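# Load aluminum blank into vise, tray parts, tidy plate

## Task

Put one plain gray aluminum blank flat on the two loose low bars inside the open vise. The bars must finish standing upright between the jaws. The blank's long side must press against the fixed jaw, which is the end block without hoses, and its short end must press against the work stop, the short rod between the jaws. Every finished part goes flat into the black outfeed tray with its pocket facing up. Every other blank, aluminum or brass, must finish entirely on the infeed plate (the one with short pins), not stacked on another blank and not resting on a pin. Each blank must finish either with the same face up as at the start or flipped over.

## Robot and tools

Robot: two Franka FR3 arms, left_arm and right_arm, each carrying a Robotiq 140 mm two-finger gripper and a wrist camera. The left gripper's fingers can fold. A grip with the outer quarter of the pads, near the tips, is reliable. A grip nearer the palm can be loose, can squeeze harder than asked, or can let go. A fingertip pushed into a surface folds easily. The right gripper's fingers are rigid. Fixed cameras: cam_high, plus cam_left_wrist and cam_right_wrist on the hands. Images are 896x504.

Frames: in the scene frame the origin sits at table height midway between the arms. +z is up, +x points out over the table, and left_arm is on the +y side. Arm names do not match image sides. Bases: left_arm at (+0.008, +0.343, +0.030) m, right_arm at (+0.048, -0.439, +0.030) m, each yawed only slightly. Reported hand positions (metres) and quaternions (wxyz) are in each arm's own base frame. Fixed cameras and the table are in the scene frame. The gripper's +z runs along the fingers and its y axis is the closing direction. end_effector_position is the point between the closed pads. Fingertips reach about 33 mm beyond it when the gap is 40 mm or less, and about 9 mm beyond it when fully open.

Row layout, shared by execute_actions and move: one flat list of 20 numbers, each in [-1, 1]. The first 10 belong to left_arm and the next 10 to right_arm, and both arms' numbers are always sent. Per arm, the first 7 numbers are joint offsets in this order: elbow, waist, upper arm roll, shoulder, wrist pitch, forearm roll, wrist roll. The last 3 are gripper position, force_limit and speed. The joint numbers are offsets added to the arm's current Joint targets, not poses. 1.0 equals 1.632 rad for the elbow, waist, upper arm roll and shoulder, 3.472 rad for forearm roll, 2.955 rad for wrist pitch and 4.439 rad for wrist roll. Joint ranges in rad: waist ±2.901, shoulder ±1.836, upper arm roll ±2.901, elbow -3.077 to -0.117, forearm roll ±2.876, wrist pitch 0.440 to 4.622, wrist roll ±3.051. An action that would push a joint more than 0.018 rad beyond its range is rejected. Commanding within 0.05 rad of an end can trip a torque fault. Gripper position is an absolute command: +1 is fully open (140 mm), about -0.8 makes the pads touch, and -1 closes until blocked. force_limit runs from -1 (about 14 N) to +1 (about 58 N). speed runs from -1 (about 30 mm/s) to +1 (about 250 mm/s), and a faster close grips harder. Both start at +1. To leave a gripper unchanged, resend its last three values.

execute_actions(actions, cameras): actions is a list of actions. Each action is a table of up to 15 rows, one row per 1/30 s step; a short table repeats its last row. Offsets in every row of an action count from the targets at that action's start. A repeated offset in a later action moves the joint further. Passing an empty list returns the state and all camera images.

move(target, speed, blend, blocking, cameras): target is one 20-number row or up to 15 rows. All of them are offsets from the same starting Joint targets. speed is the fastest joint's rate in rad/s, from 0.01 to 5.26, default 0.5; give one value or one per target. blend is in rad, default 0, which means a full stop at each point. With blocking=false the result returns after about 0.5 s while the arm keeps moving. The path does not avoid obstacles or the other arm. The result line move: reports done, off_target, moving, held or fault.

wait(seconds 0 to 10) lets time pass. stop() brakes a running move. zoom_image(camera, region [x0,y0,x1,y1] pixels, at most 504x504) enlarges part of the latest image. clear_fault(arm) clears a torque or force fault after it has been reported. read_manual gives licence text only. finished_scene(scene) closes the current scene for good; pass the current scene's number.

Results: Joint positions, velocities and targets are listed per arm in the order above, in rad and rad/s. Further offsets count from the Joint targets shown. object_status: 0 moving, 1 blocked while opening, 2 blocked while closing (a grip), 3 reached the command or pads met (may hold nothing). position_measured counts: 3 open, about 75 = 100 mm, 139 = 60 mm, 200 = 20 mm, 230 pads touching. To grip harder, raise force_limit and change position slightly, for example -1 to -0.98. Also reported: flange force along the gripper axes, joint torques, external torque estimates, and step readings. joint sent to its limit and joint command not followed show clipping.

Avoid: contact forces reaching 40 N on an arm or its load, and joint contact torques reaching their limits (35/35/32/30 N m for the big joints, 12 for the wrist). Either one stops the arm until clear_fault. Also avoid exceeding speed limits, collisions or grips between the two arms, hard impacts with fixed objects, releasing moving parts, dropping parts from height, anything leaving the table, squeezing hard on a part still resting on something, and long stretched poses that overheat motors.

Each tool is called after "Request:" by a JSON object that holds its "op" and its "data".

## Session

Request:
{"op": "execute_actions", "data": {"actions": []}}

Scene clock: 0.00 s.
left_arm: end_effector_position=(+0.1610, -0.0614, +0.1447) position_measured=3 object_status=3 end_effector_quat_wxyz=(-0.222, +0.820, -0.067, -0.523) | right_arm: end_effector_position=(+0.7999, +0.2658, +0.2447) position_measured=3 object_status=3 end_effector_quat_wxyz=(-0.224, +0.738, -0.606, +0.194)
Joint names: [elbow, waist, upper arm roll, shoulder, wrist pitch, forearm roll, wrist roll]
Joint positions: left_arm=[-2.31 -0.419 -0.022 0.257 1.36 0.043 -1.872] | right_arm=[-1.614 0.452 -0.132 0.476 2.679 -0.096 0.23]
Joint velocities: within noise
Joint torques (N m): no reading
External joint torques (N m): no reading
Flange force (N): no reading
Joint targets: left_arm=[-2.310 -0.419 -0.022 0.257 1.360 0.043 -1.872] | right_arm=[-1.614 0.452 -0.132 0.476 2.679 -0.096 0.230]
Tool commands: left_gripper/position=+1.0 left_gripper/force_limit=+1.0 left_gripper/speed=+1.0 right_gripper/position=+1.0 right_gripper/force_limit=+1.0 right_gripper/speed=+1.0

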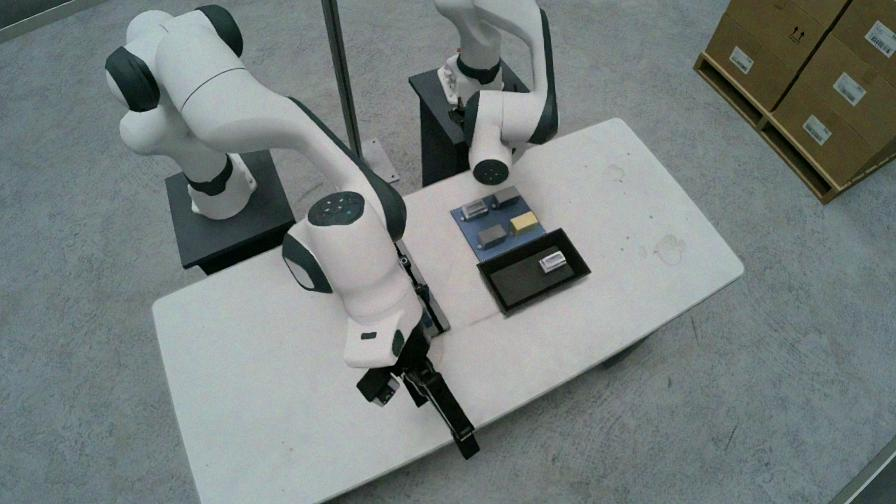

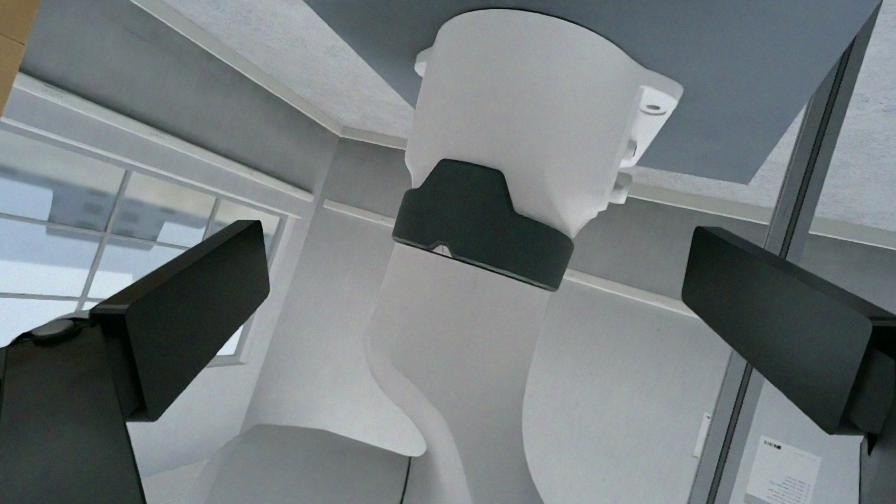

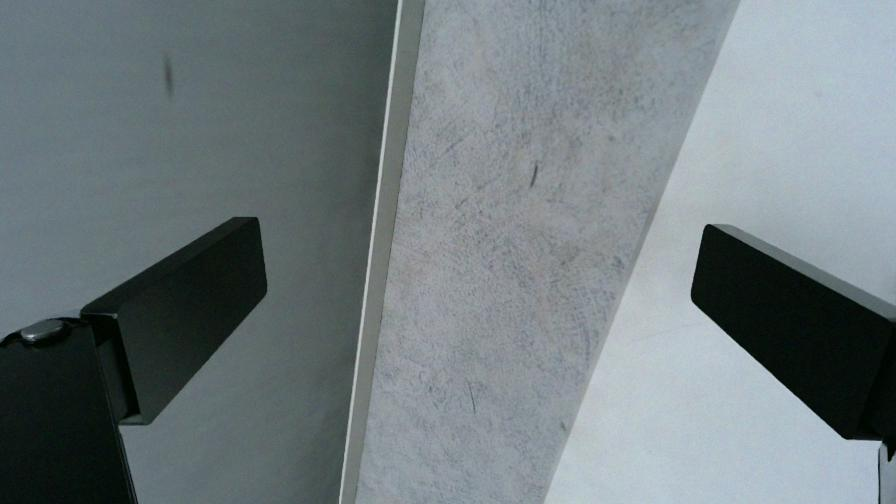

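Request:
{"op": "zoom_image", "data": {"camera": "cam_high", "region": [380, 160, 620, 340]}}

Scaled by 2.100 from the camera's 896x504 image, which has a finer 1280x720 frame.

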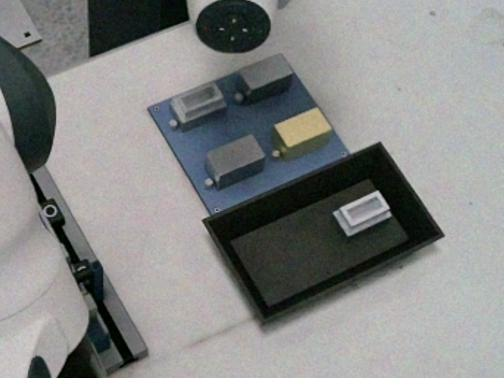

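Request:
{"op": "move", "data": {"target": [0.029,0.03,0.0135,-0.4847,0.1245,-0.0124,0.068,1,1,1,-0.121,-0.093,0.081,-0.4035,-0.355,0.0277,-0.0518,1,1,1], "cameras": ["all"], "speed": 0.8}}

Scene clock: 26.50 s.
left_arm: end_effector_position=(+0.3633, -0.1407, +0.3496) position_measured=3 object_status=3 end_effector_quat_wxyz=(-0.002, +0.983, -0.183, -0.001) | right_arm: end_effector_position=(+0.4796, +0.1474, +0.4019) position_measured=3 object_status=3 end_effector_quat_wxyz=(-0.002, +0.804, -0.595, +0.003)
Joint names: [elbow, waist, upper arm roll, shoulder, wrist pitch, forearm roll, wrist roll]
Joint positions: left_arm=[-2.262 -0.371 -0.001 -0.533 1.725 0.004 -1.575] | right_arm=[-1.81 0.301 -0.001 -0.184 1.634 -0.003 0.005]
Joint velocities: left_arm=[0 0 0.001 0.001 0 0 0.006] | right_arm=[0 0.001 0.001 0 -0.001 0 -0.006]
Joint torques (N m): left_arm=[24.43 0.98 0.59 -14.06 2.96 0.6 0.08] | right_arm=[25.5 -0.82 0.87 -25.13 2.3 1.15 -0.24]
External joint torques (N m): left_arm=[-0.27 1.07 1.25 -0.05 0.34 -0.25 0.08] | right_arm=[1.02 -0.83 1.01 0.95 -0.3 0.41 -0.24]
Flange force (N): left_arm=[-0.6 -2.5 1.6] | right_arm=[-0.1 -6.4 -4.4]
Joint targets: left_arm=[-2.263 -0.370 0.000 -0.534 1.728 0.000 -1.570] | right_arm=[-1.812 0.300 0.001 -0.183 1.629 0.000 0.000]
move: done
camera_calibration:
cam_left_wrist: T_world_to_cam=[[-0.360754, -0.932654, -0.00357753, 0.00810647], [-0.877052, 0.337937, 0.341436, 0.254946], [-0.317232, 0.126312, -0.939898, 0.604456], [0, 0, 0, 1]] pos_world=[0.418278, -0.154945, 0.481108]
cam_right_wrist: T_world_to_cam=[[-0.951317, -0.307856, -0.0148752, 0.517063], [-0.293969, 0.891785, 0.343951, -0.12466], [-0.0926217, 0.331579, -0.93887, 0.50843], [0, 0, 0, 1]] pos_world=[0.502336, 0.101767, 0.527918]

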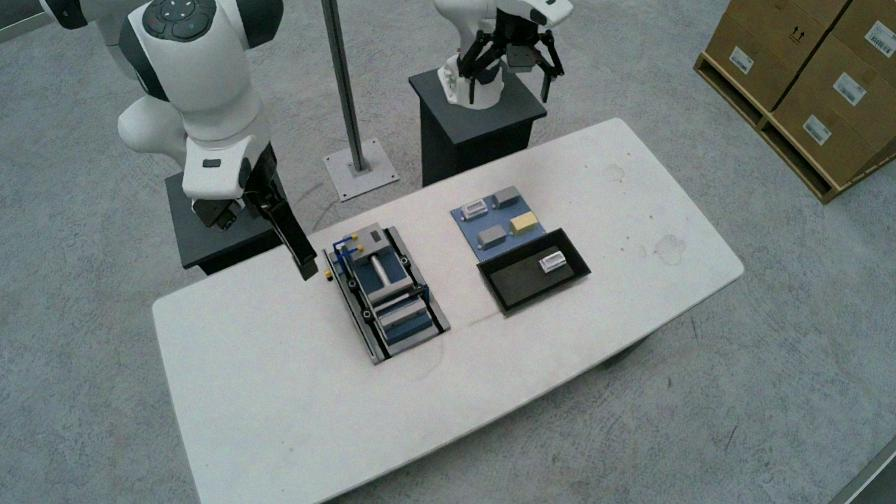

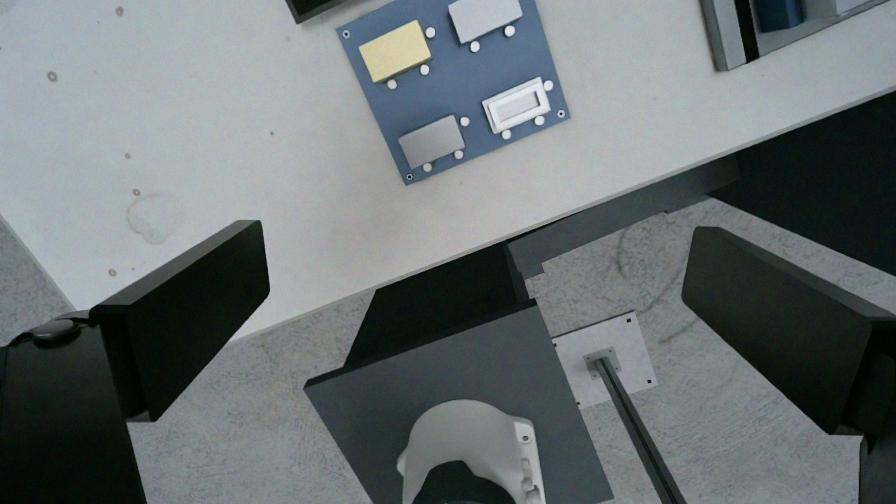

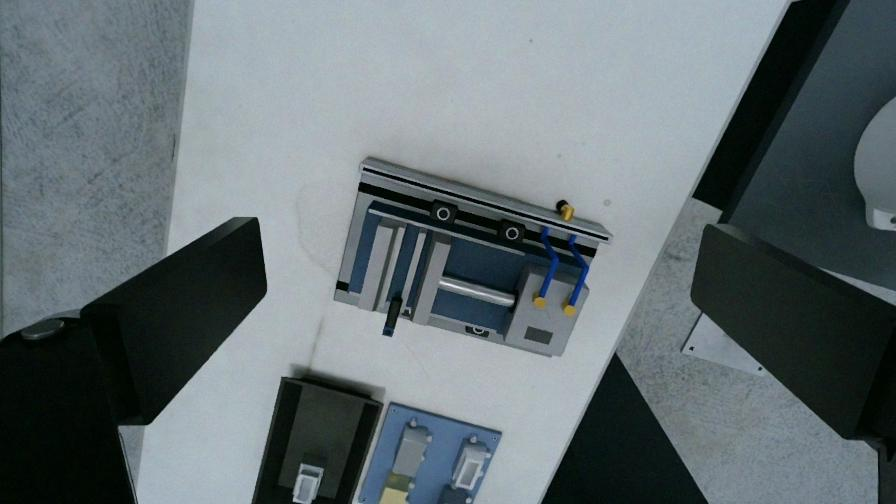

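Request:
{"op": "zoom_image", "data": {"camera": "cam_right_wrist", "region": [310, 140, 630, 360]}}

Request:
{"op": "zoom_image", "data": {"camera": "cam_left_wrist", "region": [320, 0, 600, 200]}}

Request:
{"op": "zoom_image", "data": {"camera": "cam_high", "region": [310, 180, 600, 370]}}

Scaled by 1.575 from the camera's 896x504 image, which has a finer 1280x720 frame.

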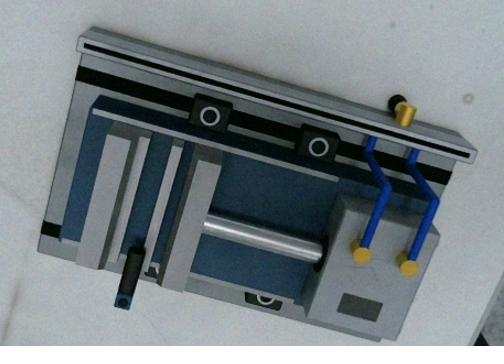

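Scaled by 1.800 from the camera's 896x504 image, which has a finer 1280x720 frame.

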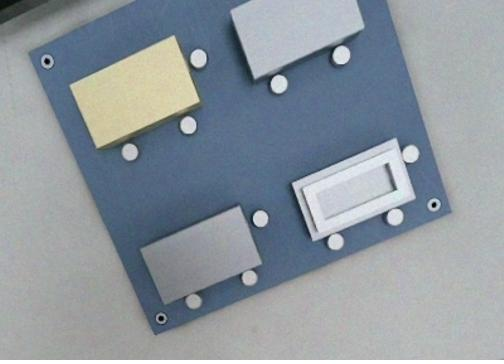

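Scaled by 1.738 from the camera's 896x504 image, which has a finer 1280x720 frame.

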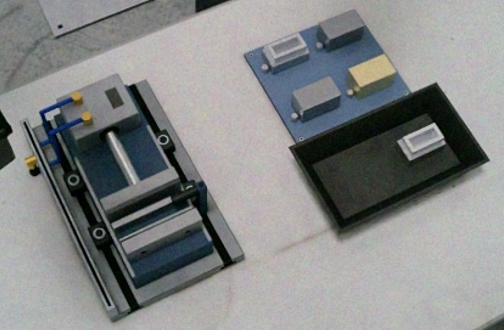

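Request:
{"op": "move", "data": {"target": [-0.1473,-0.0273,0,0.0701,0.1205,0,0.2648,1,1,1,0.019,0.132,0,0.2463,0.1255,0,-0.2503,1,1,1], "cameras": ["all"], "speed": 0.8}}

Request:
{"op": "zoom_image", "data": {"camera": "cam_right_wrist", "region": [200, 0, 700, 504]}}

Request:
{"op": "zoom_image", "data": {"camera": "cam_left_wrist", "region": [200, 0, 700, 504]}}

Scene clock: 59.53 s.
left_arm: end_effector_position=(+0.3755, -0.1638, +0.2210) position_measured=3 object_status=3 end_effector_quat_wxyz=(-0.002, +0.701, -0.713, -0.001) | right_arm: end_effector_position=(+0.5389, +0.3040, +0.2185) position_measured=3 object_status=3 end_effector_quat_wxyz=(+0.003, +1.000, +0.026, -0.002)
Joint names: [elbow, waist, upper arm roll, shoulder, wrist pitch, forearm roll, wrist roll]
Joint positions: left_arm=[-2.502 -0.413 -0.001 -0.421 2.081 0.004 -0.4] | right_arm=[-1.782 0.514 0.001 0.22 1.996 -0.003 -1.106]
Joint velocities: left_arm=[0.001 0 -0.001 -0.001 0 0.001 0.006] | right_arm=[0.001 0 -0.001 -0.001 0.002 -0.001 -0.004]
Joint torques (N m): left_arm=[23.76 0.12 0.64 -17.15 2.94 0.41 0.17] | right_arm=[26.55 -0.27 1 -39.62 2.83 1.14 -0.24]
External joint torques (N m): left_arm=[-0.28 0.14 1.05 0.02 0.35 -0.26 0.17] | right_arm=[1.87 -0.19 0.87 0.51 0.2 0.39 -0.24]
Flange force (N): left_arm=[-1.8 -0.2 1.5] | right_arm=[8.4 -4.1 -2.3]
Joint targets: left_arm=[-2.503 -0.414 0.000 -0.420 2.084 0.000 -0.395] | right_arm=[-1.781 0.515 0.001 0.219 2.000 0.000 -1.111]
move: done
camera_calibration:
cam_left_wrist: T_world_to_cam=[[-0.999862, 0.0166252, -0.000599285, 0.385259], [0.0154186, 0.93962, 0.341872, 0.080687], [0.00624678, 0.341815, -0.939746, 0.404222], [0, 0, 0, 1]] pos_world=[0.381437, -0.220389, 0.352512]
cam_right_wrist: T_world_to_cam=[[0.0687242, -0.997633, -0.00249302, 0.276232], [-0.934055, -0.065222, 0.351122, 0.4505], [-0.350453, -0.021802, -0.936326, 0.535632], [0, 0, 0, 1]] pos_world=[0.589522, 0.316638, 0.344034]

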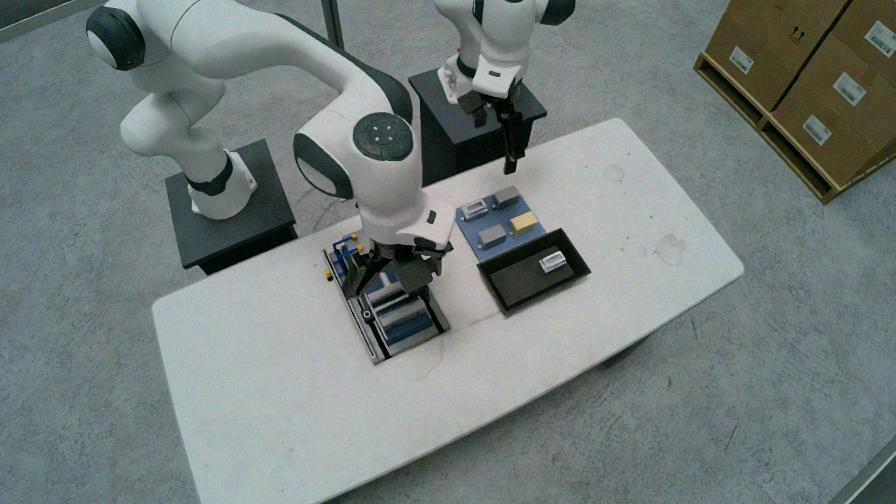

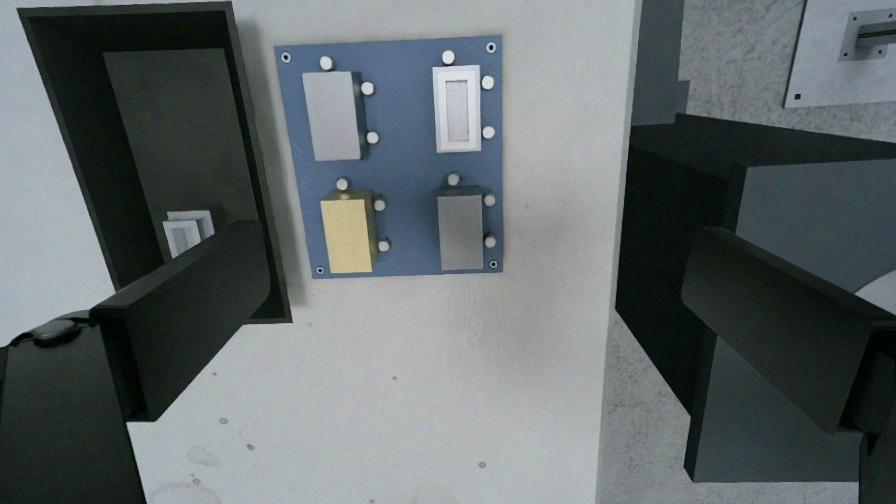

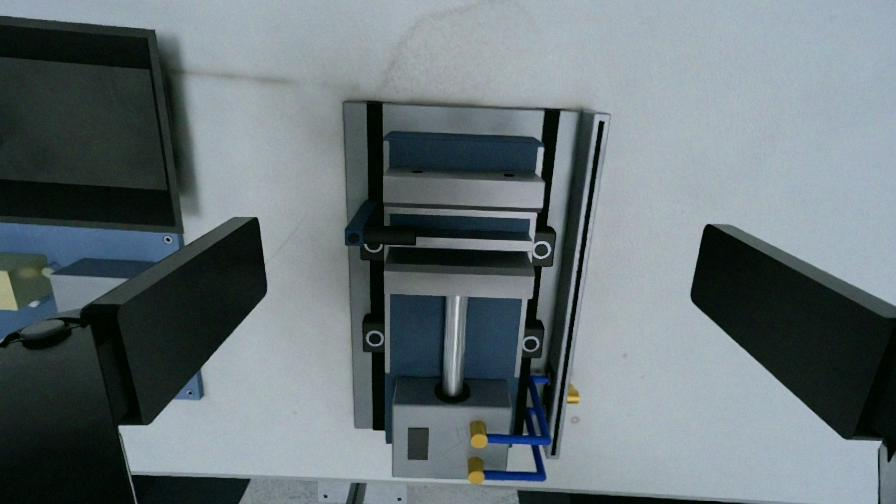

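Scaled by 1.000.

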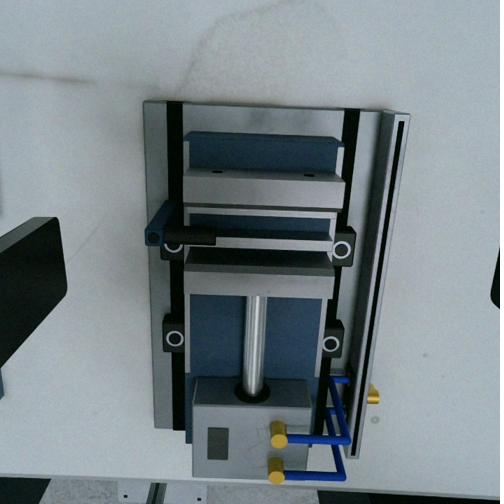

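Scaled by 1.000.

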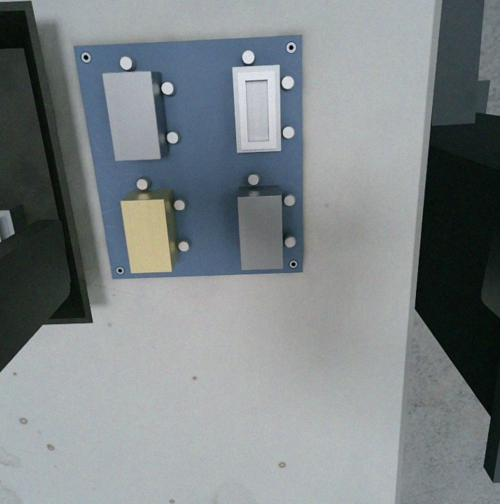

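Request:
{"op": "zoom_image", "data": {"camera": "cam_right_wrist", "region": [335, 120, 575, 320]}}

Request:
{"op": "zoom_image", "data": {"camera": "cam_left_wrist", "region": [270, 30, 520, 290]}}

Scaled by 2.100 from the camera's 896x504 image, which has a finer 1280x720 frame.

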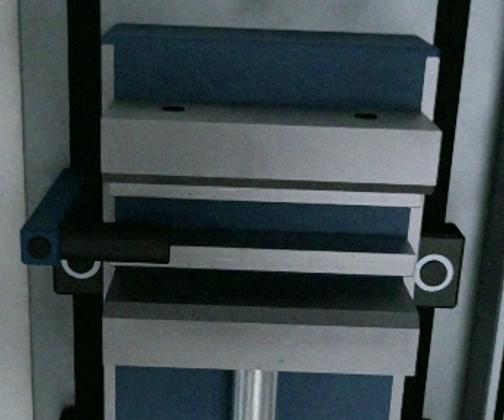

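Scaled by 1.938 from the camera's 896x504 image, which has a finer 1280x720 frame.

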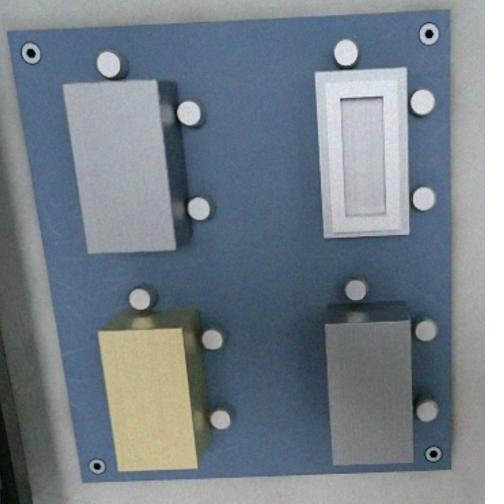

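Request:
{"op": "move", "data": {"target": [-0.0694,-0.0548,0,0.1675,0.1305,0,-0.0201,0.2,0,0,-0.1079,0.0192,0,-0.0555,0.0289,0,0.7148,1,1,1], "cameras": ["all"], "speed": 1.2}}

Request:
{"op": "zoom_image", "data": {"camera": "cam_right_wrist", "region": [300, 120, 620, 380]}}

Scene clock: 101.50 s.
left_arm: end_effector_position=(+0.3743, -0.2055, +0.0906) position_measured=104 object_status=3 end_effector_quat_wxyz=(-0.001, +0.698, -0.716, -0.001) | right_arm: end_effector_position=(+0.5000, +0.3027, +0.1995) position_measured=3 object_status=3 end_effector_quat_wxyz=(-0.001, -0.030, +1.000, -0.002)
Joint names: [elbow, waist, upper arm roll, shoulder, wrist pitch, forearm roll, wrist roll]
Joint positions: left_arm=[-2.615 -0.502 -0.001 -0.148 2.467 0.004 -0.481] | right_arm=[-1.955 0.545 0.001 0.13 2.081 -0.003 2.057]
Joint velocities: left_arm=[within noise] | right_arm=[-0.002 0 0.001 -0.001 0.001 0 0.005]
Joint torques (N m): left_arm=[20.27 0.03 0.83 -22.7 2.95 0.21 -0.24] | right_arm=[24.98 0.16 0.76 -36.56 2.64 1.13 0.2]
External joint torques (N m): left_arm=[-0.22 0.2 1.13 0.51 0.36 -0.27 -0.24] | right_arm=[0.95 0.26 0.72 -0.05 0.21 0.38 0.2]
Flange force (N): left_arm=[-0.7 -1.1 2.4] | right_arm=[-2.4 2.5 -0.9]
Joint targets: left_arm=[-2.616 -0.504 0.000 -0.146 2.470 0.000 -0.484] | right_arm=[-1.957 0.547 0.001 0.129 2.086 0.000 2.062]
move: done
camera_calibration:
cam_left_wrist: T_world_to_cam=[[-0.999651, 0.0264077, 0.000243615, 0.386644], [0.0249081, 0.939738, 0.340986, 0.160953], [0.00877574, 0.340873, -0.940068, 0.294864], [0, 0, 0, 1]] pos_world=[0.379912, -0.261975, 0.222216]
cam_right_wrist: T_world_to_cam=[[-0.0777011, 0.996912, -0.0113918, -0.25123], [0.935739, 0.0768665, 0.344216, -0.555703], [0.344028, 0.0160862, -0.938821, 0.146032], [0, 0, 0, 1]] pos_world=[0.450233, 0.29082, 0.325518]

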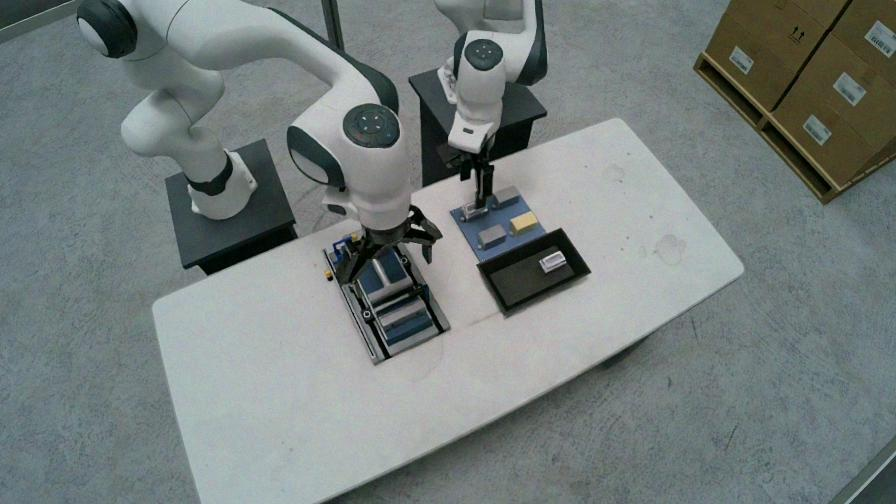

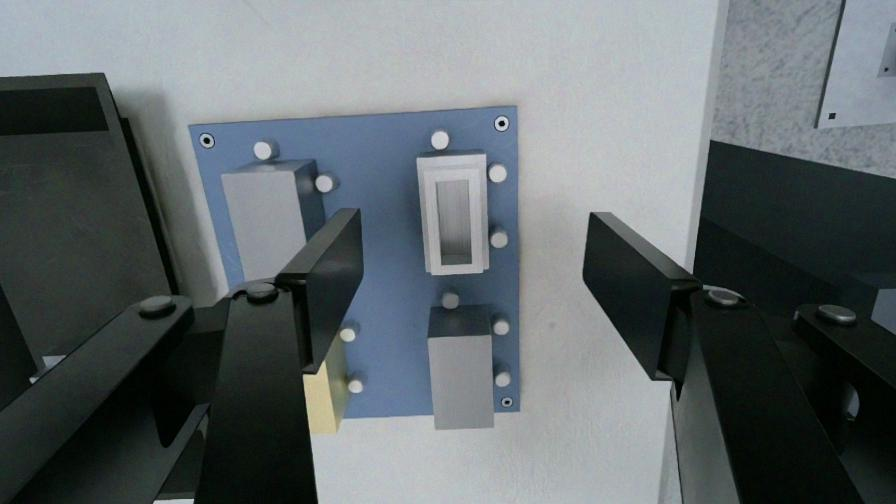

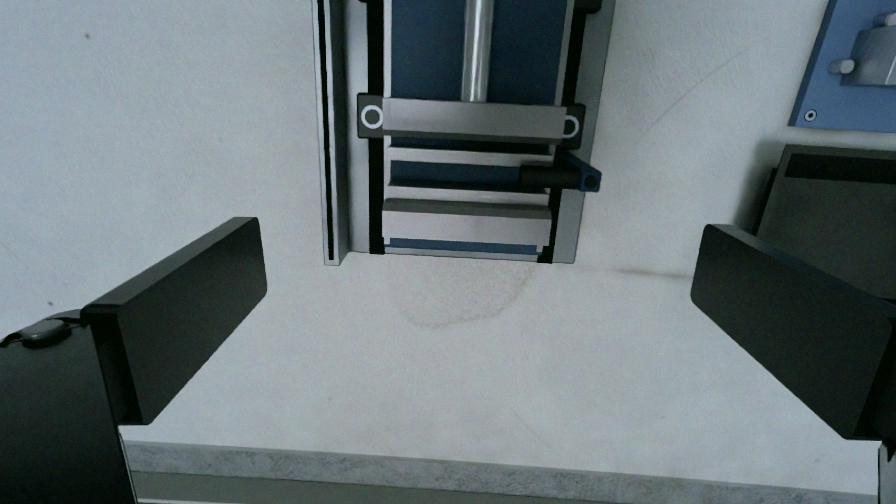

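Scaled by 1.575 from the camera's 896x504 image, which has a finer 1280x720 frame.

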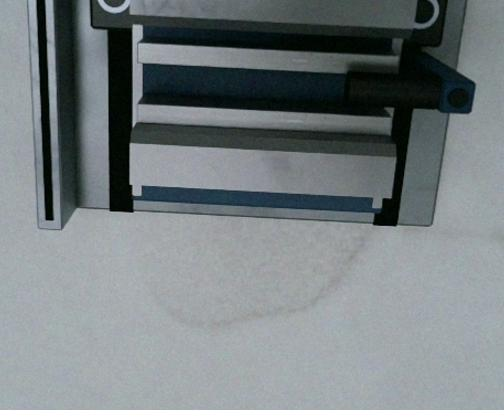

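Request:
{"op": "move", "data": {"target": [-0.01,0.0043,0,0.0991,0.0603,0,0.0016,0.2,0,0,0,0,0,0,0,0,0,1,1,1], "cameras": ["cam_left_wrist"], "speed": 0.3}}

Scene clock: 142.93 s.
left_arm: end_effector_position=(+0.3770, -0.2053, +0.0304) position_measured=104 object_status=3 end_effector_quat_wxyz=(-0.001, +0.699, -0.715, -0.001) | right_arm: end_effector_position=(+0.5000, +0.3027, +0.1995) position_measured=3 object_status=3 end_effector_quat_wxyz=(-0.001, -0.029, +1.000, -0.002)
Joint names: [elbow, waist, upper arm roll, shoulder, wrist pitch, forearm roll, wrist roll]
Joint positions: left_arm=[-2.633 -0.498 -0.001 0.014 2.645 0.004 -0.48] | right_arm=[-1.955 0.545 0.001 0.13 2.081 -0.003 2.059]
Joint velocities: left_arm=[0 0 0 -0.001 0.005 0.001 -0.001] | right_arm=[within noise]
Joint torques (N m): left_arm=[17.94 0.9 0.94 -25.75 2.95 0.1 0.14] | right_arm=[25 0.11 0.9 -36.61 2.64 1.14 0.09]
External joint torques (N m): left_arm=[0.01 1.04 1.06 0.57 0.36 -0.26 0.14] | right_arm=[0.95 0.11 0.76 -0.05 0.21 0.39 0.09]
Flange force (N): left_arm=[-1.9 -2.3 2.7] | right_arm=[-2.6 2.3 -0.9]
Joint targets: left_arm=[-2.633 -0.497 0.000 0.016 2.648 0.000 -0.477] | right_arm=[-1.957 0.547 0.001 0.129 2.086 0.000 2.062]
move: done
camera_calibration:
cam_left_wrist: T_world_to_cam=[[-0.999726, 0.0233314, 0.00200853, 0.388593], [0.0226177, 0.939789, 0.341006, 0.182142], [0.00606856, 0.340958, -0.940059, 0.239145], [0, 0, 0, 1]] pos_world=[0.382915, -0.26178, 0.161919]
Images, in order (width x height): cam_left_wrist 896x504.

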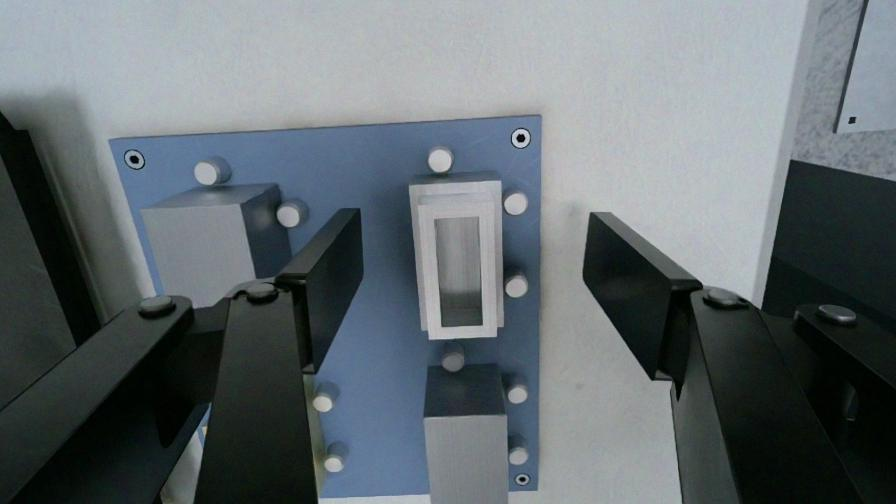

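Request:
{"op": "move", "data": {"target": [[0.0073,0.0028,0,0.005,-0.0009,0,0.001,0.2,0,0,0,0,0,0,0,0,0,1,1,1],[0.0073,0.0028,0,0.005,-0.0009,0,0.001,-1,-0.1,-1,0,0,0,0,0,0,0,1,1,1]], "cameras": ["cam_left_wrist"], "speed": 0.3}}

Scene clock: 151.23 s.
left_arm: end_effector_position=(+0.3818, -0.2057, +0.0306) position_measured=181 object_status=0 end_effector_quat_wxyz=(-0.001, +0.699, -0.715, +0.000) | right_arm: end_effector_position=(+0.5000, +0.3027, +0.1995) position_measured=3 object_status=3 end_effector_quat_wxyz=(-0.001, -0.029, +1.000, -0.002)
Joint names: [elbow, waist, upper arm roll, shoulder, wrist pitch, forearm roll, wrist roll]
Joint positions: left_arm=[-2.622 -0.494 -0.001 0.022 2.645 0.004 -0.476] | right_arm=[-1.955 0.545 0.001 0.13 2.081 -0.003 2.059]
Joint torques (N m): left_arm=[18.08 0.8 0.87 -25.99 2.78 0.12 0.13] | right_arm=[24.98 0.14 0.94 -36.6 2.65 1.16 0.13]
External joint torques (N m): left_arm=[0.15 0.98 1.02 0.6 0.18 -0.25 0.13] | right_arm=[0.99 0.17 0.83 -0.19 0.23 0.41 0.13]
Flange force (N): left_arm=[-1.5 -2.8 2.2] | right_arm=[-2.3 2.3 -1.1]
Joint targets: left_arm=[-2.621 -0.492 0.000 0.024 2.645 0.000 -0.472] | right_arm=[-1.957 0.547 0.001 0.129 2.086 0.000 2.062]
move: done
camera_calibration:
cam_left_wrist: T_world_to_cam=[[-0.99973, 0.0232083, -0.000940799, 0.393451], [0.0215099, 0.940334, 0.339571, 0.182903], [0.00876552, 0.339459, -0.94058, 0.23821], [0, 0, 0, 1]] pos_world=[0.387322, -0.261984, 0.162317]
Images, in order (width x height): cam_left_wrist 896x504.

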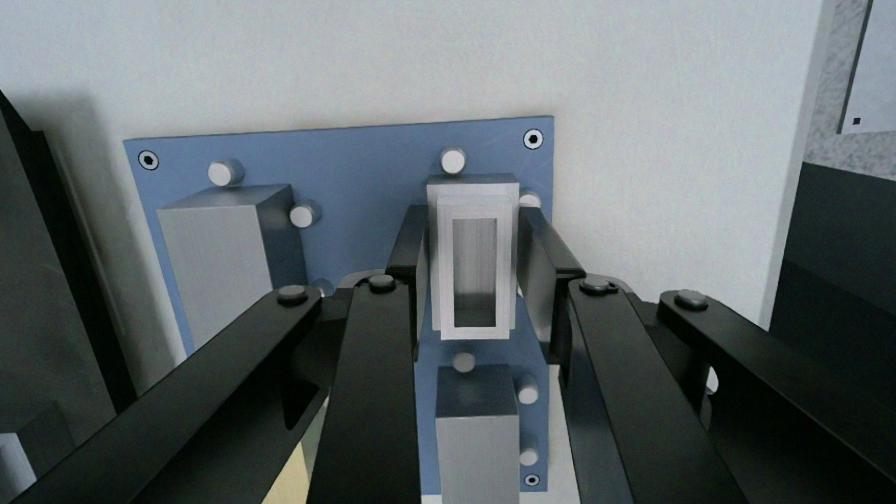

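Request:
{"op": "move", "data": {"target": [[0.0208,0,0,-0.1063,-0.0702,0,0,-1,-0.1,-1,0,0,0,0,0,0,0,1,1,1],[0.4232,0.1338,0,0.0764,-0.1915,0,0.0492,-1,-0.1,-1,0,0,0,0,0,0,0,1,1,1]], "cameras": ["cam_left_wrist","cam_high"], "speed": [0.4,0.9], "blend": [0.05,0]}}

Scene clock: 162.13 s.
left_arm: end_effector_position=(+0.5698, -0.1587, +0.1992) position_measured=181 object_status=2 end_effector_quat_wxyz=(-0.001, +0.702, -0.713, -0.001) | right_arm: end_effector_position=(+0.5000, +0.3027, +0.1995) position_measured=3 object_status=3 end_effector_quat_wxyz=(-0.001, -0.029, +1.000, -0.002)
Joint names: [elbow, waist, upper arm roll, shoulder, wrist pitch, forearm roll, wrist roll]
Joint positions: left_arm=[-1.933 -0.275 0.002 0.148 2.081 0.003 -0.259] | right_arm=[-1.955 0.545 0.001 0.13 2.081 -0.003 2.059]
Joint velocities: left_arm=[0.002 0 0 -0.001 -0.001 0 0.006] | right_arm=[within noise]
Joint torques (N m): left_arm=[25.32 0.4 0.39 -37.28 2.58 0.51 0.08] | right_arm=[25.04 0.18 0.86 -36.55 2.65 1.17 0.07]
External joint torques (N m): left_arm=[1.25 0.52 0.35 -0.3 0.01 -0.15 0.08] | right_arm=[1.03 0.19 0.75 -0.08 0.23 0.42 0.08]
Flange force (N): left_arm=[0.1 -4.2 -2.1] | right_arm=[-2.8 2.4 -1.0]
Joint targets: left_arm=[-1.930 -0.274 0.000 0.148 2.079 0.000 -0.254] | right_arm=[-1.957 0.547 0.001 0.129 2.086 0.000 2.062]
move: done
camera_calibration:
cam_left_wrist: T_world_to_cam=[[-0.999867, 0.0163125, 0.00056001, 0.579183], [0.0155223, 0.9397, 0.341646, 0.0802873], [0.00504687, 0.34161, -0.939828, 0.381419], [0, 0, 0, 1]] pos_world=[0.575935, -0.21519, 0.330715]
Images, in order (width x height): cam_high 896x504, cam_left_wrist 896x504.

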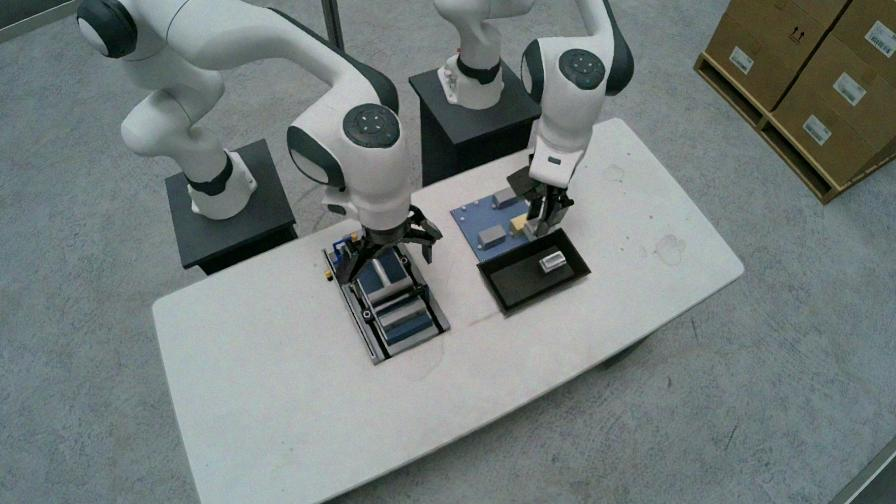

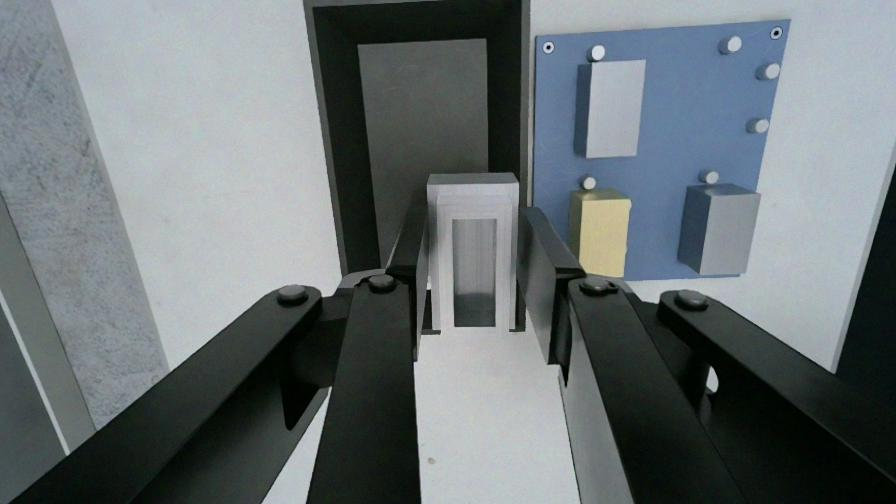

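Request:
{"op": "move", "data": {"target": [[0.0201,-0.0262,0,0.1318,0.0614,0,-0.0096,-1,-0.1,-1,0,0,0,0,0,0,0,1,1,1],[0.0036,-0.0262,0,0.1966,0.1062,0,-0.0096,-1,-0.1,-1,0,0,0,0,0,0,0,1,1,1]], "cameras": ["cam_left_wrist","cam_high"], "speed": [0.6,0.2], "blend": [0.03,0]}}

Scene clock: 170.47 s.
left_arm: end_effector_position=(+0.5944, -0.1935, +0.0338) position_measured=181 object_status=2 end_effector_quat_wxyz=(+0.000, +0.698, -0.716, -0.002) | right_arm: end_effector_position=(+0.5000, +0.3027, +0.1995) position_measured=3 object_status=3 end_effector_quat_wxyz=(-0.001, -0.029, +1.000, -0.002)
Joint names: [elbow, waist, upper arm roll, shoulder, wrist pitch, forearm roll, wrist roll]
Joint positions: left_arm=[-1.924 -0.316 0 0.469 2.389 0.003 -0.293] | right_arm=[-1.955 0.545 0.001 0.13 2.081 -0.003 2.059]
Joint velocities: left_arm=[-0.001 0 0 0.001 0.006 -0.001 -0.002] | right_arm=[within noise]
Joint torques (N m): left_arm=[21.57 0.36 0.87 -43.93 3.1 0.38 -0.18] | right_arm=[24.99 0.06 0.83 -36.57 2.63 1.13 0.15]
External joint torques (N m): left_arm=[0.22 0.47 0.56 0.03 0.54 -0.13 -0.19] | right_arm=[0.93 0.08 0.72 0.01 0.2 0.38 0.15]
Flange force (N): left_arm=[-0.4 -0.2 1.1] | right_arm=[-2.6 2.4 -0.9]
Joint targets: left_arm=[-1.924 -0.317 0.000 0.469 2.393 0.000 -0.297] | right_arm=[-1.957 0.547 0.001 0.129 2.086 0.000 2.062]
move: done
camera_calibration:
cam_left_wrist: T_world_to_cam=[[-0.999666, 0.0255633, 0.00379016, 0.605972], [0.0253191, 0.939446, 0.341761, 0.16323], [0.00517589, 0.341743, -0.939779, 0.237717], [0, 0, 0, 1]] pos_world=[0.600406, -0.250074, 0.16532]
Images, in order (width x height): cam_high 896x504, cam_left_wrist 896x504.

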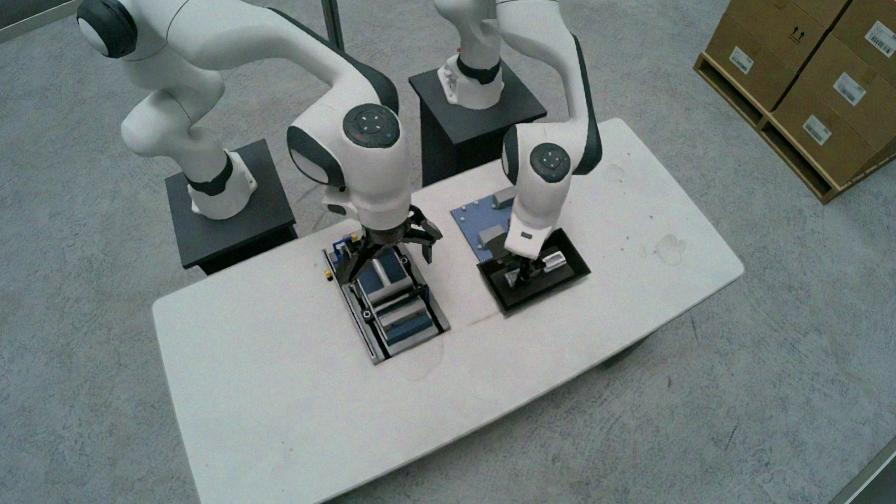

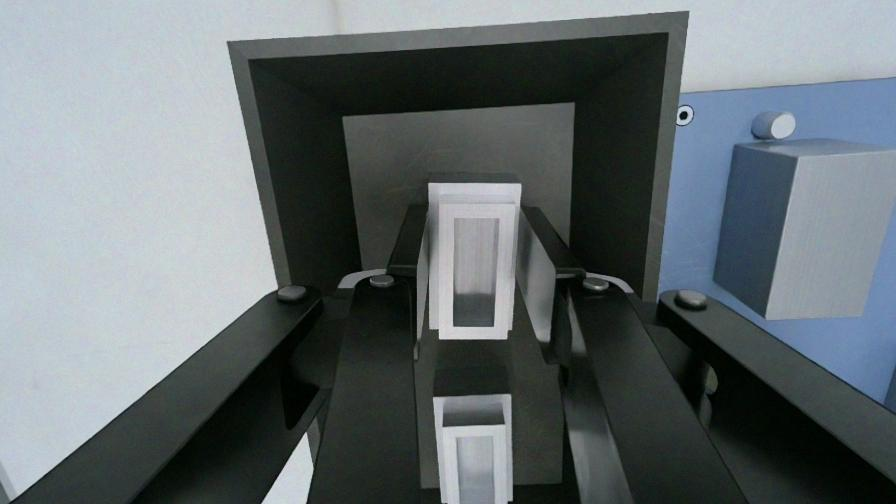

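Request:
{"op": "move", "data": {"target": [-0.0006,0,0,0.0064,0.0039,0,0,-1,-0.1,-1,0,0,0,0,0,0,0,1,1,1], "speed": 0.03}}

Request:
{"op": "move", "data": {"target": [-0.0004,0,0,0.0043,0.0026,0,0,-1,-0.1,-1,0,0,0,0,0,0,0,1,1,1], "speed": 0.03}}

Scene clock: 173.70 s.
left_arm: end_effector_position=(+0.5963, -0.1941, +0.0330) position_measured=181 object_status=2 end_effector_quat_wxyz=(-0.002, +0.698, -0.716, +0.000) | right_arm: end_effector_position=(+0.5000, +0.3027, +0.1995) position_measured=3 object_status=3 end_effector_quat_wxyz=(-0.001, -0.029, +1.000, -0.002)
Joint names: [elbow, waist, upper arm roll, shoulder, wrist pitch, forearm roll, wrist roll]
Joint positions: left_arm=[-1.924 -0.316 0 0.471 2.397 0.003 -0.294] | right_arm=[-1.955 0.545 0.001 0.13 2.081 -0.003 2.059]
Joint torques (N m): left_arm=[19.89 0.41 0.91 -38.83 3.62 0.37 -0.21] | right_arm=[24.99 0.16 0.83 -36.61 2.63 1.14 0.1]
External joint torques (N m): left_arm=[-1.46 0.39 0.47 5.2 1.04 -0.14 -0.21] | right_arm=[0.92 0.24 0.78 -0.06 0.2 0.39 0.1]
Flange force (N): left_arm=[1.2 -5.0 11.4] | right_arm=[-2.4 2.4 -0.9]
Joint targets: left_arm=[-1.925 -0.317 0.000 0.480 2.404 0.000 -0.297] | right_arm=[-1.957 0.547 0.001 0.129 2.086 0.000 2.062]
move: done

Scene clock: 174.53 s.
left_arm: end_effector_position=(+0.5987, -0.1949, +0.0329) position_measured=181 object_status=2 end_effector_quat_wxyz=(-0.003, +0.699, -0.716, +0.004) | right_arm: end_effector_position=(+0.5000, +0.3027, +0.1995) position_measured=3 object_status=3 end_effector_quat_wxyz=(-0.001, -0.029, +1.000, -0.002)
Joint names: [elbow, waist, upper arm roll, shoulder, wrist pitch, forearm roll, wrist roll]
Joint positions: left_arm=[-1.922 -0.316 0 0.473 2.405 0.003 -0.294] | right_arm=[-1.955 0.545 0.001 0.13 2.081 -0.003 2.059]
Joint torques (N m): left_arm=[18.72 0.04 0.56 -35.85 3.59 0.37 -0.18] | right_arm=[24.99 0.1 0.87 -36.56 2.65 1.15 0.12]
External joint torques (N m): left_arm=[-2.68 0.22 0.29 8.37 0.99 -0.15 -0.18] | right_arm=[0.85 0.01 0.66 0.08 0.21 0.39 0.13]
Flange force (N): left_arm=[2.2 -7.6 17.2] | right_arm=[-2.6 2.2 -0.7]
Joint targets: left_arm=[-1.926 -0.317 0.000 0.487 2.412 0.000 -0.297] | right_arm=[-1.957 0.547 0.001 0.129 2.086 0.000 2.062]
move: off_target (left_arm); left_arm: the shoulder is farthest, 0.014 rad from its target

Request:
{"op": "move", "data": {"target": [[0.001,0,0,-0.0105,-0.0063,0,0,-1,-0.1,-1,0,0,0,0,0,0,0,1,1,1],[0.001,0,0,-0.0105,-0.0063,0,0,-0.2,-0.1,-1,0,0,0,0,0,0,0,1,1,1],[0.0171,0,0,-0.1139,-0.0786,0,0,-0.2,-0.1,-1,0,0,0,0,0,0,0,1,1,1],[-0.2065,0.5006,0,-0.6256,-0.2315,0,0.182,-0.2,-0.1,-1,0,0,0,0,0,0,0,1,1,1]], "cameras": ["cam_left_wrist","cam_high"], "speed": [0.1,0.1,0.3,1.2], "blend": [0,0,0.03,0]}}

Scene clock: 190.30 s.
left_arm: end_effector_position=(+0.3427, +0.1886, +0.3496) position_measured=154 object_status=3 end_effector_quat_wxyz=(-0.001, +0.705, -0.709, -0.001) | right_arm: end_effector_position=(+0.5000, +0.3027, +0.1995) position_measured=3 object_status=3 end_effector_quat_wxyz=(-0.001, -0.029, +1.000, -0.002)
Joint names: [elbow, waist, upper arm roll, shoulder, wrist pitch, forearm roll, wrist roll]
Joint positions: left_arm=[-2.262 0.499 0.002 -0.533 1.73 0.003 0.506] | right_arm=[-1.955 0.545 0.001 0.13 2.081 -0.003 2.059]
Joint velocities: left_arm=[0 0 0.001 -0.001 0 0 0.007] | right_arm=[within noise]
Joint torques (N m): left_arm=[24.31 0.96 0.05 -14.31 2.4 0.63 0.2] | right_arm=[24.93 0.14 0.85 -36.65 2.64 1.16 0.11]
External joint torques (N m): left_arm=[-0.16 0.93 0.47 -0.45 -0.09 -0.11 0.2] | right_arm=[0.78 0.1 0.67 0.08 0.2 0.4 0.11]
Flange force (N): left_arm=[-0.5 2.4 0.3] | right_arm=[-2.4 2.1 -0.6]
Joint targets: left_arm=[-2.263 0.501 0.000 -0.534 1.728 0.000 0.511] | right_arm=[-1.957 0.547 0.001 0.129 2.086 0.000 2.062]
move: done
camera_calibration:
cam_left_wrist: T_world_to_cam=[[-0.999975, 0.00700337, 0.00102889, 0.348025], [0.00693435, 0.940013, 0.341069, -0.290814], [0.00142146, 0.341067, -0.940038, 0.406779], [0, 0, 0, 1]] pos_world=[0.349455, 0.132193, 0.481217]
Images, in order (width x height): cam_high 896x504, cam_left_wrist 896x504.

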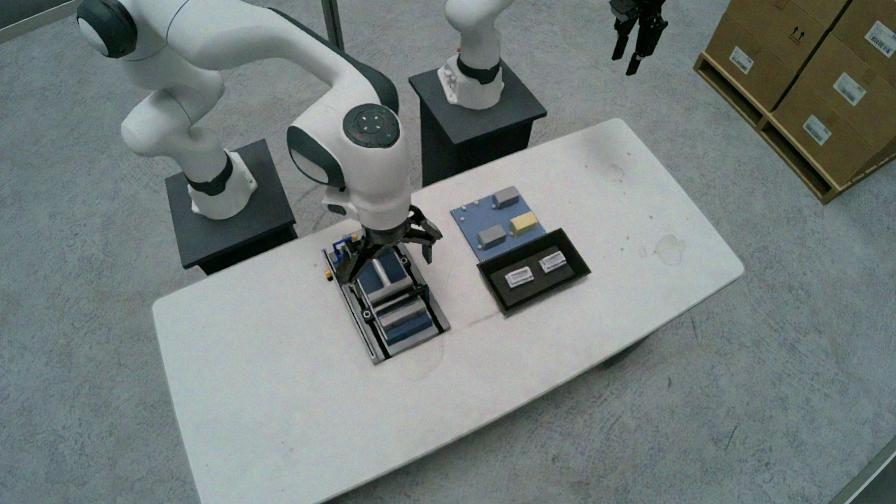

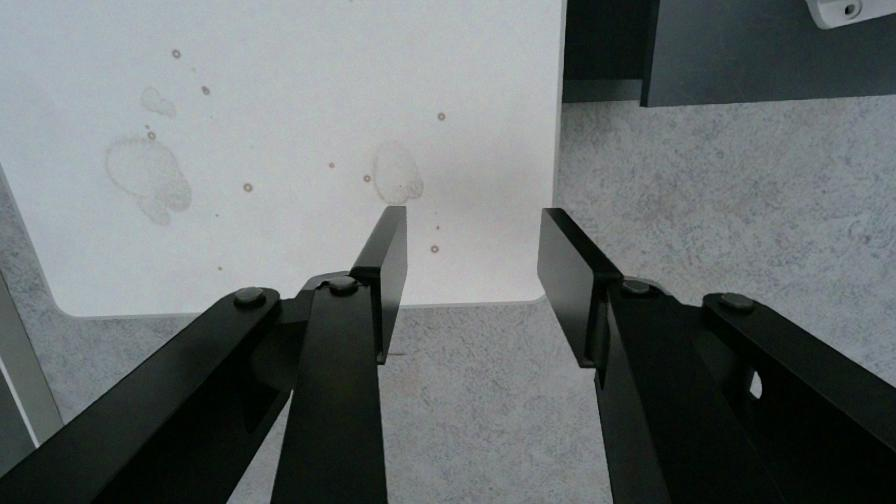

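Request:
{"op": "move", "data": {"target": [0,0,0,0,0,0,0,-0.2,-0.1,-1,0.3062,0.2431,0,0.2906,-0.0086,0,0.0982,0.5,0,0], "cameras": ["cam_right_wrist"], "speed": 0.8}}

Scene clock: 195.80 s.
left_arm: end_effector_position=(+0.3427, +0.1886, +0.3496) position_measured=154 object_status=3 end_effector_quat_wxyz=(-0.001, +0.704, -0.710, -0.001) | right_arm: end_effector_position=(+0.4177, +0.5784, +0.1193) position_measured=66 object_status=3 end_effector_quat_wxyz=(+0.001, -0.012, +1.000, +0.001)
Joint names: [elbow, waist, upper arm roll, shoulder, wrist pitch, forearm roll, wrist roll]
Joint positions: left_arm=[-2.262 0.499 0.002 -0.533 1.73 0.003 0.508] | right_arm=[-1.459 0.944 0.002 0.604 2.065 -0.002 2.493]
Joint velocities: left_arm=[within noise] | right_arm=[-0.001 0.001 0 0.001 0 0.001 0.007]
Joint torques (N m): left_arm=[24.26 1 0.07 -14.31 2.4 0.64 0.11] | right_arm=[26.11 -0.18 1.38 -50.04 2.15 1.08 0.08]
External joint torques (N m): left_arm=[-0.33 1.03 0.58 -0.34 -0.11 -0.09 0.11] | right_arm=[1.97 -0.29 0.7 0.35 -0.3 0.27 0.08]
Flange force (N): left_arm=[-0.6 2.5 0.7] | right_arm=[-8.2 10.6 -2.1]
Joint targets: left_arm=[-2.263 0.501 0.000 -0.534 1.728 0.000 0.511] | right_arm=[-1.457 0.943 0.001 0.603 2.060 0.000 2.498]
move: done
camera_calibration:
cam_right_wrist: T_world_to_cam=[[-0.0417683, 0.999106, -0.00654433, -0.550124], [0.936393, 0.0414293, 0.3485, -0.45262], [0.348459, 0.00842816, -0.937286, 0.096972], [0, 0, 0, 1]] pos_world=[0.367061, 0.567567, 0.245028]
Images, in order (width x height): cam_right_wrist 896x504.

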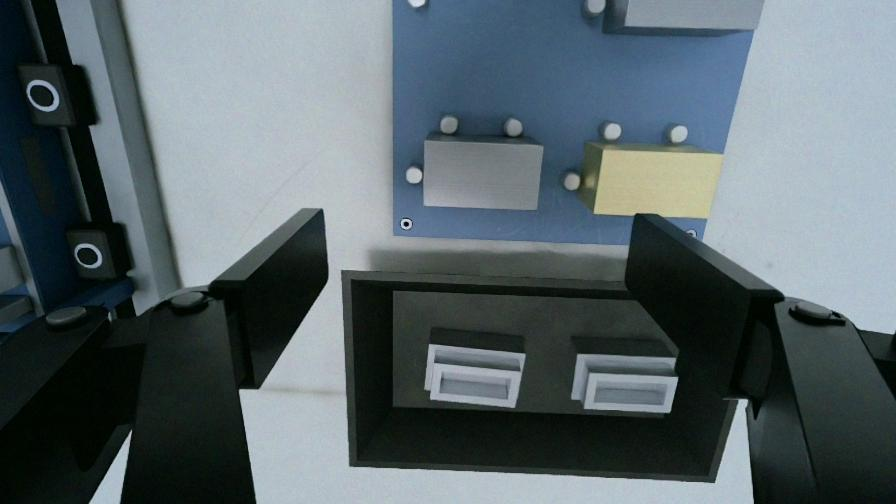

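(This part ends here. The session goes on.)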